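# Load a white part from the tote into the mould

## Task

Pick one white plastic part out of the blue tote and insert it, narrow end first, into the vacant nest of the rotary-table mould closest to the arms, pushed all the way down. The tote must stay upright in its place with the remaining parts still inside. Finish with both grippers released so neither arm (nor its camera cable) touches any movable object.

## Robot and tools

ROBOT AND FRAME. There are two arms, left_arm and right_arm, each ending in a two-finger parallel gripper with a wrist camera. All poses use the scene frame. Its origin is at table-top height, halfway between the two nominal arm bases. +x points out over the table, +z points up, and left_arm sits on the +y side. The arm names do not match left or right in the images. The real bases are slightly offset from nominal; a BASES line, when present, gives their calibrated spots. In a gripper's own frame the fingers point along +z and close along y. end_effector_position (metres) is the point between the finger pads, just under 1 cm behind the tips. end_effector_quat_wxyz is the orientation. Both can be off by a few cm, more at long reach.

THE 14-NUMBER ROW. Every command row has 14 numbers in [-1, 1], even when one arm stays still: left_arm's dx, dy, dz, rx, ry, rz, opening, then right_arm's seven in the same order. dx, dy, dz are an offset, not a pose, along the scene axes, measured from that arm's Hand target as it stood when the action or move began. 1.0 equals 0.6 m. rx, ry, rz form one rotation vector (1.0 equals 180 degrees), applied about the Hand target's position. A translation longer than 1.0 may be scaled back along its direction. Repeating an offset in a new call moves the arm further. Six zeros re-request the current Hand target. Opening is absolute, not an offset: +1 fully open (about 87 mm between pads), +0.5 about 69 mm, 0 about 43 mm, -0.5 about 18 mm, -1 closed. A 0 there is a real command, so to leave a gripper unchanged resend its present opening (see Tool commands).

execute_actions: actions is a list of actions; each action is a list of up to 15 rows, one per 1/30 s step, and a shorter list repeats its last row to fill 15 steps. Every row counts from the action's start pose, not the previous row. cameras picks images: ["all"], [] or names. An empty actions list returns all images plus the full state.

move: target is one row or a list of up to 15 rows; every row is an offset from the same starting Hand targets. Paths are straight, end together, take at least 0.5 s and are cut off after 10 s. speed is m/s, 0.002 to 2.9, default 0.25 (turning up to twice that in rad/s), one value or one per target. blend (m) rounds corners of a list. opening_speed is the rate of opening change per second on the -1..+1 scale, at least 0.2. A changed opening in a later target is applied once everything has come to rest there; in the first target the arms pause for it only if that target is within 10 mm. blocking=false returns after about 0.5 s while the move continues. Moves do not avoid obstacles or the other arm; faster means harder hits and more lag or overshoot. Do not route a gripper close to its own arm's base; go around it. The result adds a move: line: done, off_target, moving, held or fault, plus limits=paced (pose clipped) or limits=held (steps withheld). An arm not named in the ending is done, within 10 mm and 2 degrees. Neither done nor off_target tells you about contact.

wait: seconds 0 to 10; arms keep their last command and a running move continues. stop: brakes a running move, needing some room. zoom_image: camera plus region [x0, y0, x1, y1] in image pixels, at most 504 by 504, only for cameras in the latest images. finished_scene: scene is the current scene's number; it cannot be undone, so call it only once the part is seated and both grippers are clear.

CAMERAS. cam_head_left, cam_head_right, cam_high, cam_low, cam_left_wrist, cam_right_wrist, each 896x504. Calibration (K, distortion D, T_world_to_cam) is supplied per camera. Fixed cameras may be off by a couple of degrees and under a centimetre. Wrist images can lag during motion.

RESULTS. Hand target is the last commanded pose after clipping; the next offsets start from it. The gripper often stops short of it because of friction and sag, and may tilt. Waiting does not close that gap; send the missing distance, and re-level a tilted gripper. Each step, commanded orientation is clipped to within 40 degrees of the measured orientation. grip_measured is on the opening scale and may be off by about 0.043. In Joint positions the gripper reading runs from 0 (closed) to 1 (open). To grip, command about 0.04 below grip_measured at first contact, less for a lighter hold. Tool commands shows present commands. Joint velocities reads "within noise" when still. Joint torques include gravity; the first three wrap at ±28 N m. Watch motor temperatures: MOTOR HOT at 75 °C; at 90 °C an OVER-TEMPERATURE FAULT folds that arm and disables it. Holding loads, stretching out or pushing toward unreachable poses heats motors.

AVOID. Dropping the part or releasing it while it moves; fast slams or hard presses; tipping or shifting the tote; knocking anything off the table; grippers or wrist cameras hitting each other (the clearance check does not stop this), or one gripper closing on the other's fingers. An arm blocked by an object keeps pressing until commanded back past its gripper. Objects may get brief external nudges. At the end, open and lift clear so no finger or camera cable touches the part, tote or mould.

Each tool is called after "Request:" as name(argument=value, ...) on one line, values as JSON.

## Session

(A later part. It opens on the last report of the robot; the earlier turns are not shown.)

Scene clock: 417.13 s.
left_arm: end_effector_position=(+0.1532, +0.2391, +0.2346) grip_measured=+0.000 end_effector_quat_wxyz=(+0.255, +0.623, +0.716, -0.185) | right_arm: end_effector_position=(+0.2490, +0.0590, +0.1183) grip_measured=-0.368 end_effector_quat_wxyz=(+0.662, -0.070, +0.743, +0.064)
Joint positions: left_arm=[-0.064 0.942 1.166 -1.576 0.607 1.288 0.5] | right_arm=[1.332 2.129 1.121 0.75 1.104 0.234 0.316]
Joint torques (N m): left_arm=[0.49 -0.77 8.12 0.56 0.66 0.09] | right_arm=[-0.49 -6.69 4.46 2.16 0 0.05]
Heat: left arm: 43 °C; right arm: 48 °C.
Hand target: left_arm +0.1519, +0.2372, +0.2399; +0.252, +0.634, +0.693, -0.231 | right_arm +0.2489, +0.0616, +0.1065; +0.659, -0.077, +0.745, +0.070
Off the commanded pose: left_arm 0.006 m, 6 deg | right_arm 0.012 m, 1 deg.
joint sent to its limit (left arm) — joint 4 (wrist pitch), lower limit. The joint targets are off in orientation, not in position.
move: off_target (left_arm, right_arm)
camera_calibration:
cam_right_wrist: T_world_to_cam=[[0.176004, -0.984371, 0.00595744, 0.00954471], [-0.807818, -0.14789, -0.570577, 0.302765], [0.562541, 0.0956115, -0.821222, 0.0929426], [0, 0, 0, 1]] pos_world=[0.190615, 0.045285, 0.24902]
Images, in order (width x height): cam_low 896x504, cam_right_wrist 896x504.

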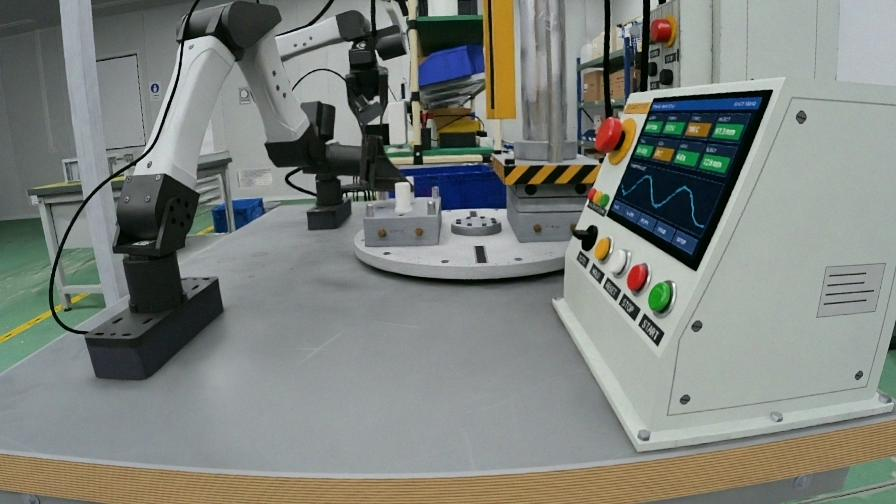

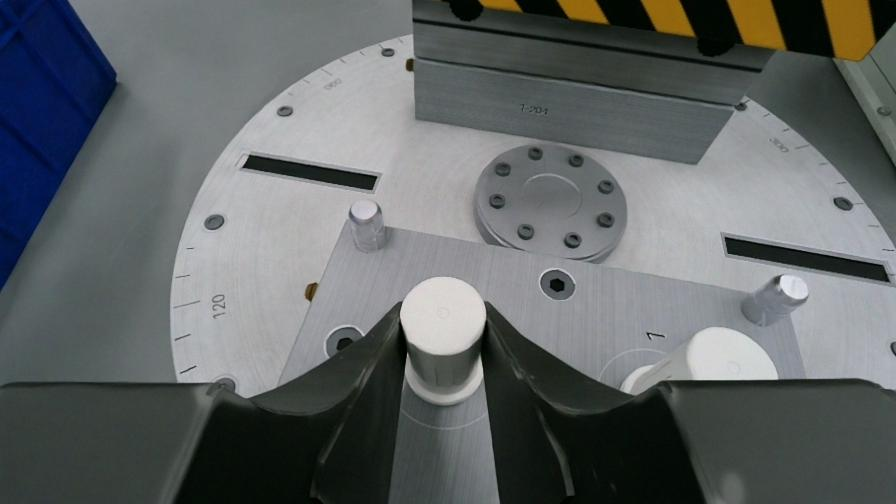

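Request:
move(target=[0,0,0,0,0,0,0,0.0,-0.003,-0.008,-0.0023,0.0109,0,-0.46], cameras=["cam_right_wrist","cam_low"], speed=0.03)

Request:
zoom_image(camera="cam_low", region=[380, 150, 430, 230])

Scene clock: 427.60 s.
left_arm: end_effector_position=(+0.1532, +0.2391, +0.2346) grip_measured=+0.000 end_effector_quat_wxyz=(+0.255, +0.623, +0.716, -0.185) | right_arm: end_effector_position=(+0.2489, +0.0583, +0.1172) grip_measured=-0.368 end_effector_quat_wxyz=(+0.661, -0.059, +0.745, +0.068)
Joint positions: left_arm=[-0.064 0.942 1.166 -1.576 0.607 1.288 0.5] | right_arm=[1.332 2.129 1.121 0.74 1.112 0.265 0.316]
Joint torques (N m): left_arm=[0.47 -0.77 8.09 0.55 0.67 0.08] | right_arm=[-1.14 -7.73 5.05 1.35 -0.21 0.29]
Heat: left arm: 43 °C; right arm: 47 °C.
Hand target: left_arm +0.1519, +0.2372, +0.2399; +0.252, +0.634, +0.693, -0.231 | right_arm +0.2489, +0.0598, +0.1017; +0.646, -0.078, +0.756, +0.068
Off the commanded pose: left_arm 0.006 m, 6 deg | right_arm 0.016 m, 3 deg.
joint sent to its limit (left arm) — joint 4 (wrist pitch), lower limit. The joint targets are off in orientation, not in position.
move: off_target (left_arm, right_arm)
camera_calibration:
cam_right_wrist: T_world_to_cam=[[0.165233, -0.986136, -0.0152883, 0.0141757], [-0.812881, -0.127392, -0.568327, 0.301757], [0.5585, 0.106334, -0.822661, 0.0928301], [0, 0, 0, 1]] pos_world=[0.191105, 0.0425497, 0.248081]
Images, in order (width x height): cam_low 896x504, cam_right_wrist 896x504.

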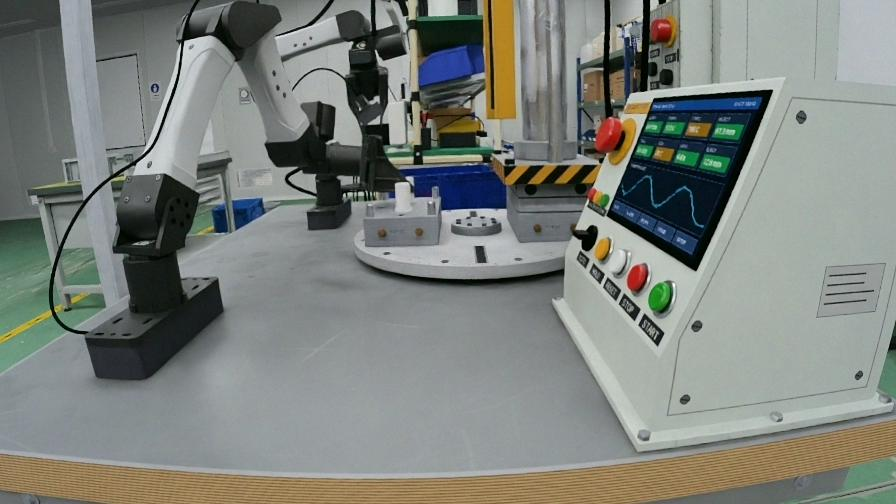

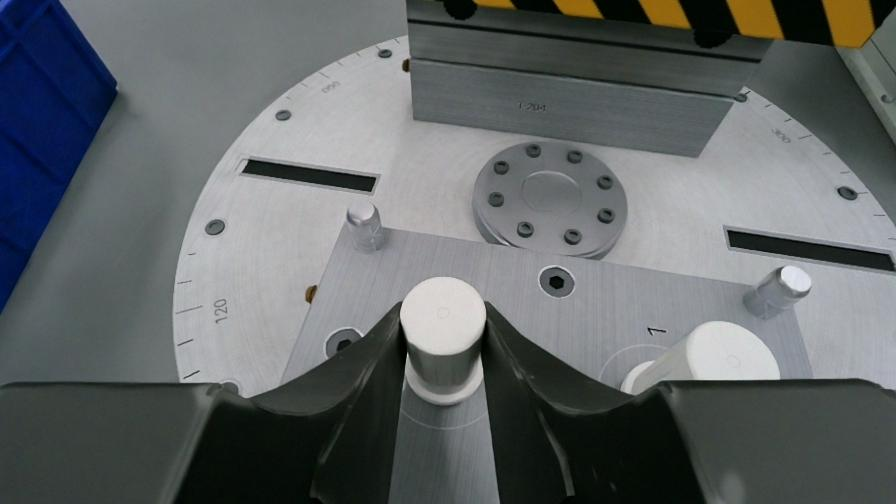

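Scaled by 6.300 from the camera's 896x504 image, which has a finer 1280x720 frame.

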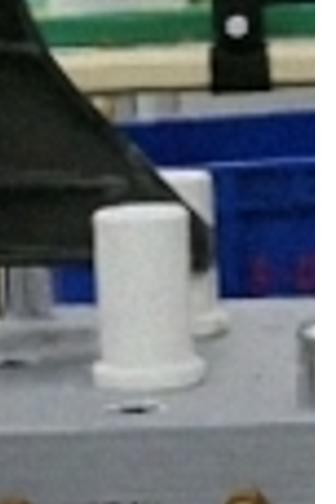

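Request:
move(target=[[0,0,0,0,0,0,0,0.0,-0.0015,0.022,0.0023,-0.0109,0,-0.46],[0,0,0,0,0,0,0,0.0,-0.0015,0.022,0.0023,-0.0109,0,-0.1]], cameras=["cam_right_wrist","cam_low"], speed=0.03, opening_speed=0.3)

Request:
zoom_image(camera="cam_low", region=[380, 150, 430, 230])

Request:
zoom_image(camera="cam_right_wrist", region=[340, 260, 560, 504])

Scene clock: 438.43 s.
left_arm: end_effector_position=(+0.1532, +0.2391, +0.2346) grip_measured=+0.000 end_effector_quat_wxyz=(+0.255, +0.623, +0.716, -0.185) | right_arm: end_effector_position=(+0.2481, +0.0597, +0.1157) grip_measured=-0.100 end_effector_quat_wxyz=(+0.660, -0.072, +0.745, +0.070)
Joint positions: left_arm=[-0.064 0.942 1.166 -1.576 0.607 1.288 0.5] | right_arm=[1.331 2.129 1.113 0.754 1.092 0.243 0.45]
Joint torques (N m): left_arm=[0.47 -0.76 8.14 0.55 0.67 0.09] | right_arm=[-0.68 -8.76 4.68 1.94 0.11 -0.05]
Heat: left arm: 43 °C; right arm: 47 °C.
Hand target: left_arm +0.1519, +0.2372, +0.2399; +0.252, +0.634, +0.693, -0.231 | right_arm +0.2488, +0.0588, +0.1149; +0.659, -0.077, +0.745, +0.070
Off the commanded pose: left_arm 0.006 m, 6 deg | right_arm 0.001 m, 1 deg.
joint sent to its limit (left arm) — joint 4 (wrist pitch), lower limit. The joint targets are off in orientation, not in position.
move: off_target (left_arm)
camera_calibration:
cam_right_wrist: T_world_to_cam=[[0.186609, -0.982434, -0.000430166, 0.00835036], [-0.809592, -0.15353, -0.566559, 0.300937], [0.556541, 0.106073, -0.824021, 0.0926011], [0, 0, 0, 1]] pos_world=[0.190542, 0.0445841, 0.246807]
Images, in order (width x height): cam_low 896x504, cam_right_wrist 896x504.

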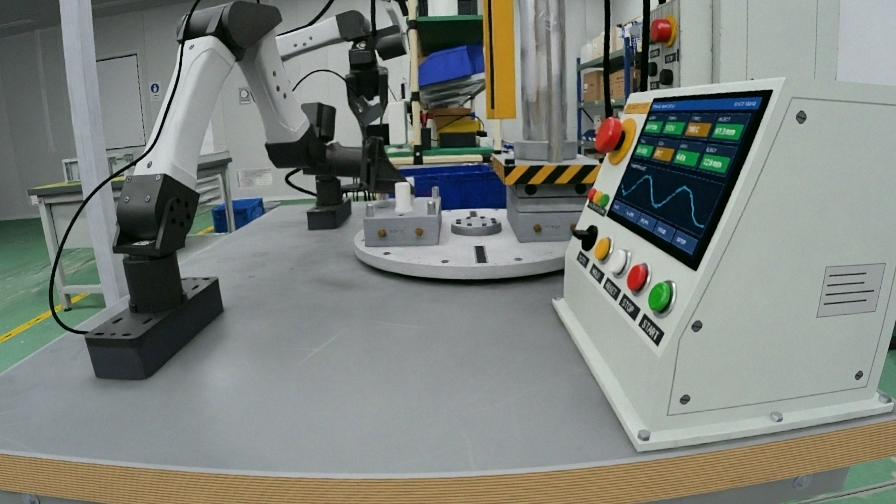

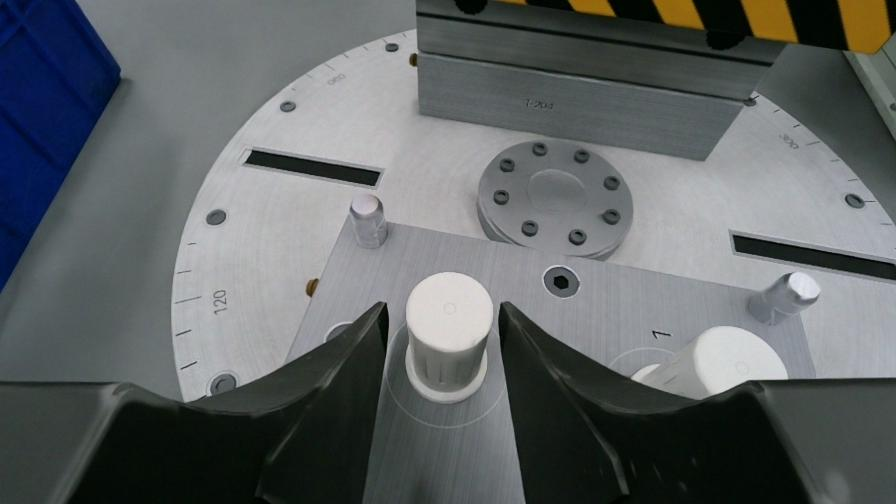

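Scaled by 6.300 from the camera's 896x504 image, which has a finer 1280x720 frame.

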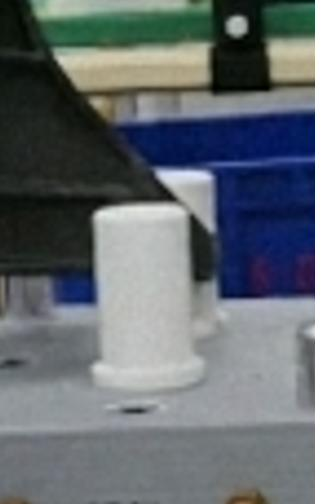

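Scaled by 2.066 from the camera's 896x504 image, which has a finer 1280x720 frame.

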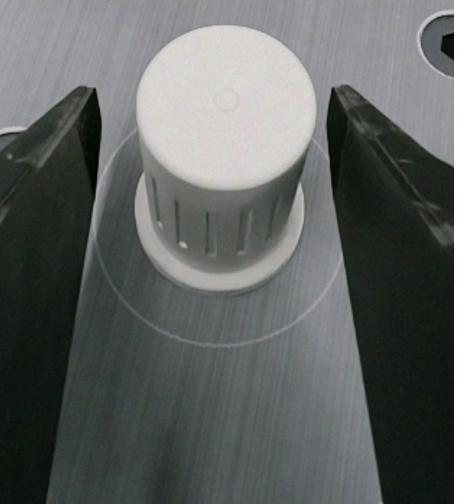

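Request:
move(target=[[0,0,0,0,0,0,0,0,0.001,0.002,0,0,0,0.0],[0,0,0,0,0,0,0,-0.19,-0.035,0.05,0,0,0,0.0],[0,0,0,0,0,0,0,-0.21,-0.3,0.2,0,0,0,0.0]], cameras=["all"], speed=[0.05,0.1,0.25])

Request:
zoom_image(camera="cam_low", region=[350, 150, 470, 250])

Request:
zoom_image(camera="cam_head_right", region=[400, 220, 580, 350])

Request:
zoom_image(camera="cam_high", region=[180, 150, 380, 320])

Request:
zoom_image(camera="cam_right_wrist", region=[100, 100, 540, 400])

Scene clock: 450.97 s.
left_arm: end_effector_position=(+0.1532, +0.2391, +0.2346) grip_measured=+0.000 end_effector_quat_wxyz=(+0.255, +0.623, +0.716, -0.185) | right_arm: end_effector_position=(+0.1240, -0.1257, +0.2280) grip_measured=+0.000 end_effector_quat_wxyz=(+0.659, -0.085, +0.745, +0.064)
Joint positions: left_arm=[-0.064 0.942 1.166 -1.576 0.607 1.288 0.5] | right_arm=[1.673 1.145 0.712 -0.327 1.39 0.735 0.5]
Joint torques (N m): left_arm=[0.5 -0.8 8.08 0.56 0.67 0.09] | right_arm=[0.13 -1.81 9.11 1.26 0.53 0.15]
Heat: left arm: 43 °C; right arm: 48 °C.
Hand target: left_arm +0.1519, +0.2372, +0.2399; +0.252, +0.634, +0.693, -0.231 | right_arm +0.1229, -0.1212, +0.2349; +0.659, -0.077, +0.745, +0.070
Off the commanded pose: left_arm 0.006 m, 6 deg | right_arm 0.008 m, 1 deg.
joint sent to its limit (left arm) — joint 4 (wrist pitch), lower limit. The joint targets are off in orientation, not in position.
move: off_target (left_arm)
camera_calibration:
cam_left_wrist: T_world_to_cam=[[-0.987054, -0.154744, -0.0421712, 0.194743], [-0.160352, 0.957681, 0.23903, -0.238736], [0.00339807, 0.242697, -0.970096, 0.303973], [0, 0, 0, 1]] pos_world=[0.152907, 0.184994, 0.36016]
cam_right_wrist: T_world_to_cam=[[0.198117, -0.979859, 0.0250255, -0.157448], [-0.807035, -0.177557, -0.563177, 0.231442], [0.556277, 0.0913783, -0.825957, 0.272373], [0, 0, 0, 1]] pos_world=[0.0664602, -0.138071, 0.359252]

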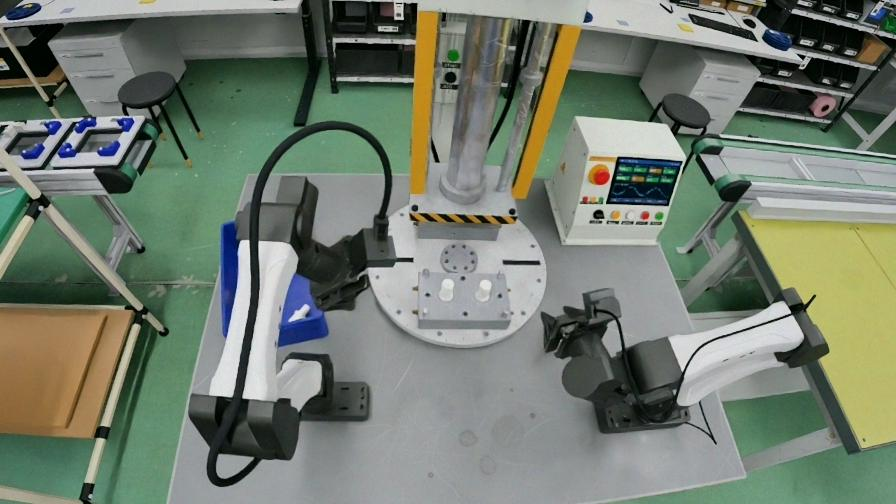

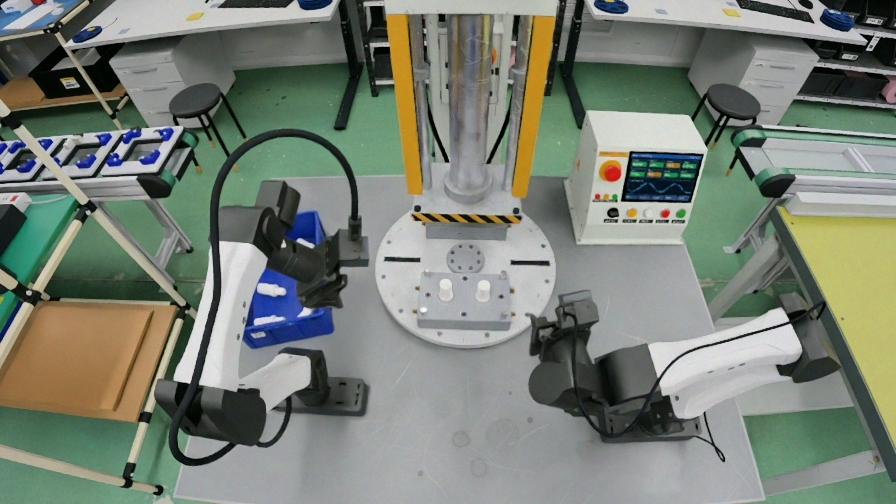

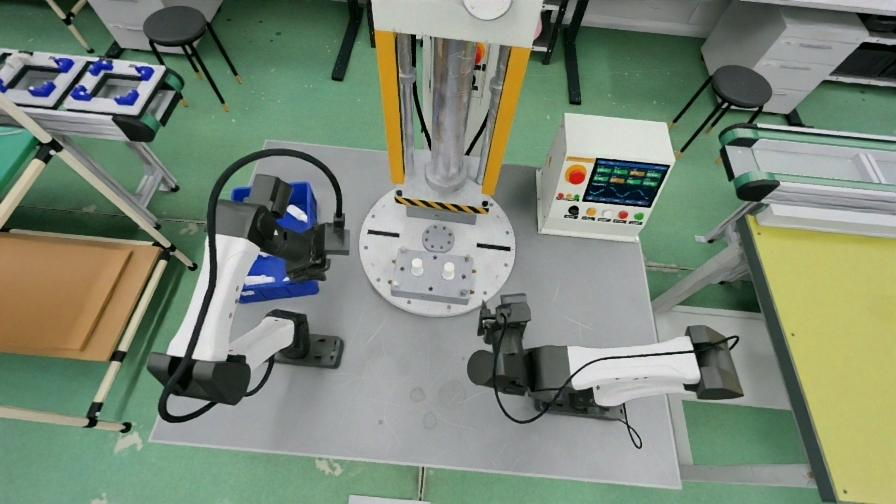

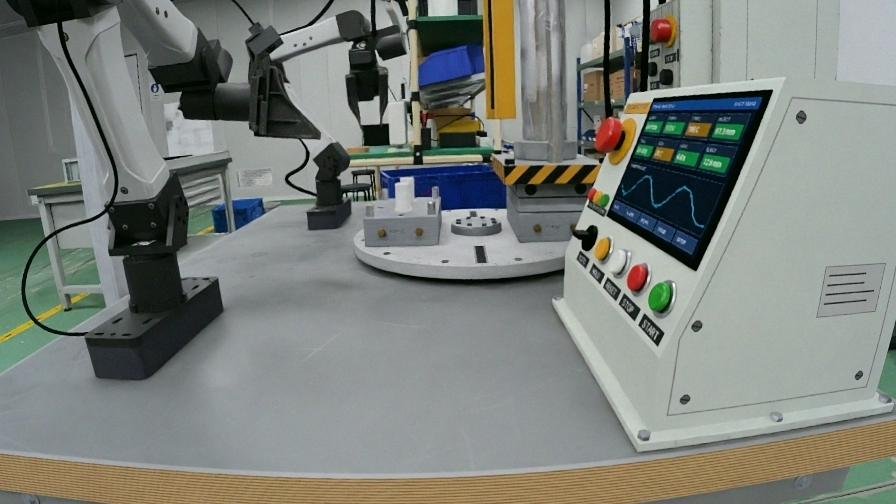

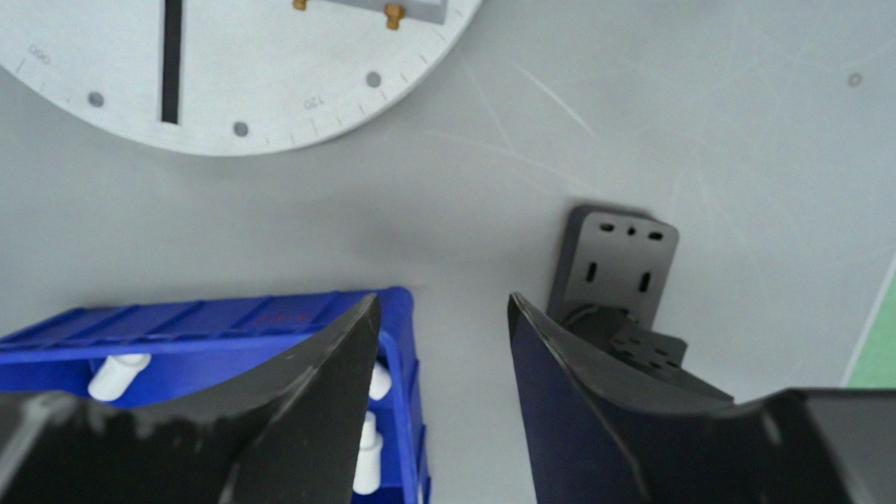

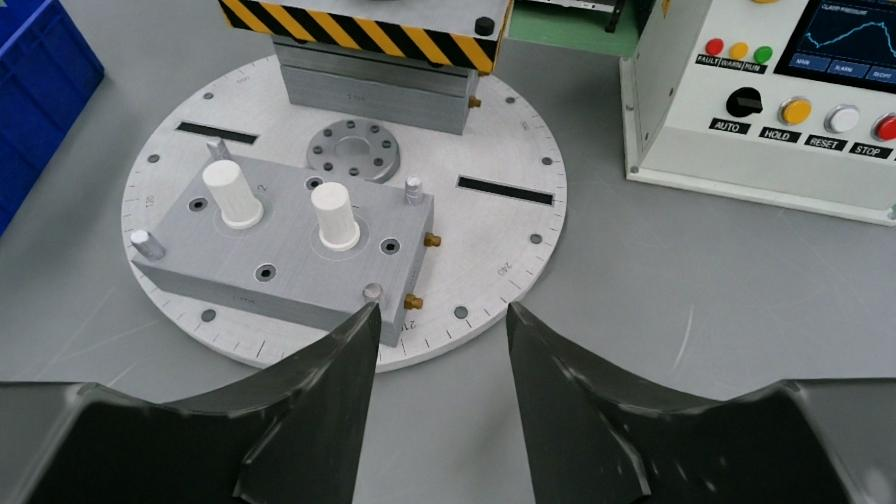

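Scaled by 4.200 from the camera's 896x504 image, which has a finer 1280x720 frame.

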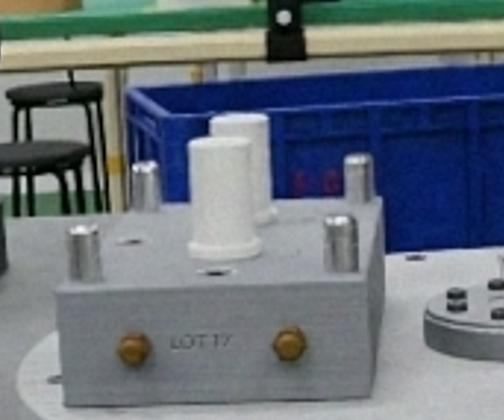

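Scaled by 2.800 from the camera's 896x504 image, which has a finer 1280x720 frame.

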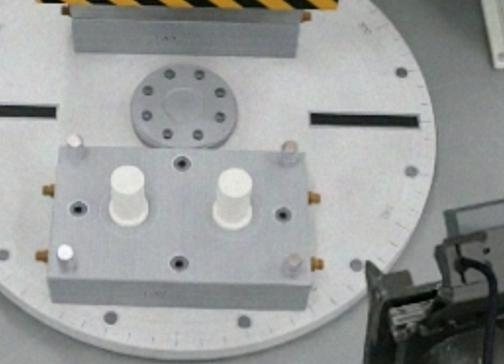

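Scaled by 2.520 from the camera's 896x504 image, which has a finer 1280x720 frame.

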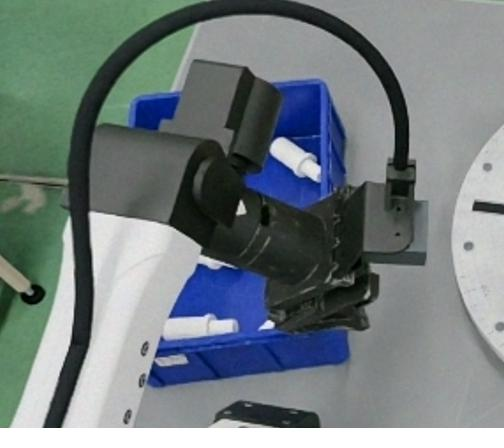

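Scaled by 1.145 from the camera's 896x504 image, which has a finer 1280x720 frame.

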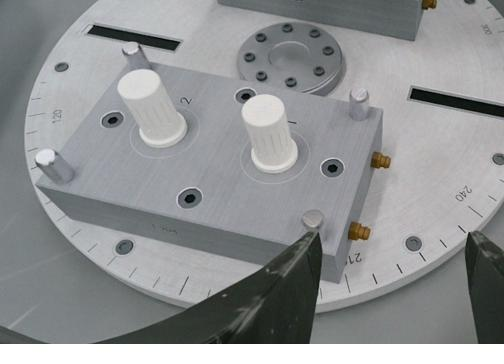

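Request:
finished_scene(scene=2)

The scene is finished: the task was done.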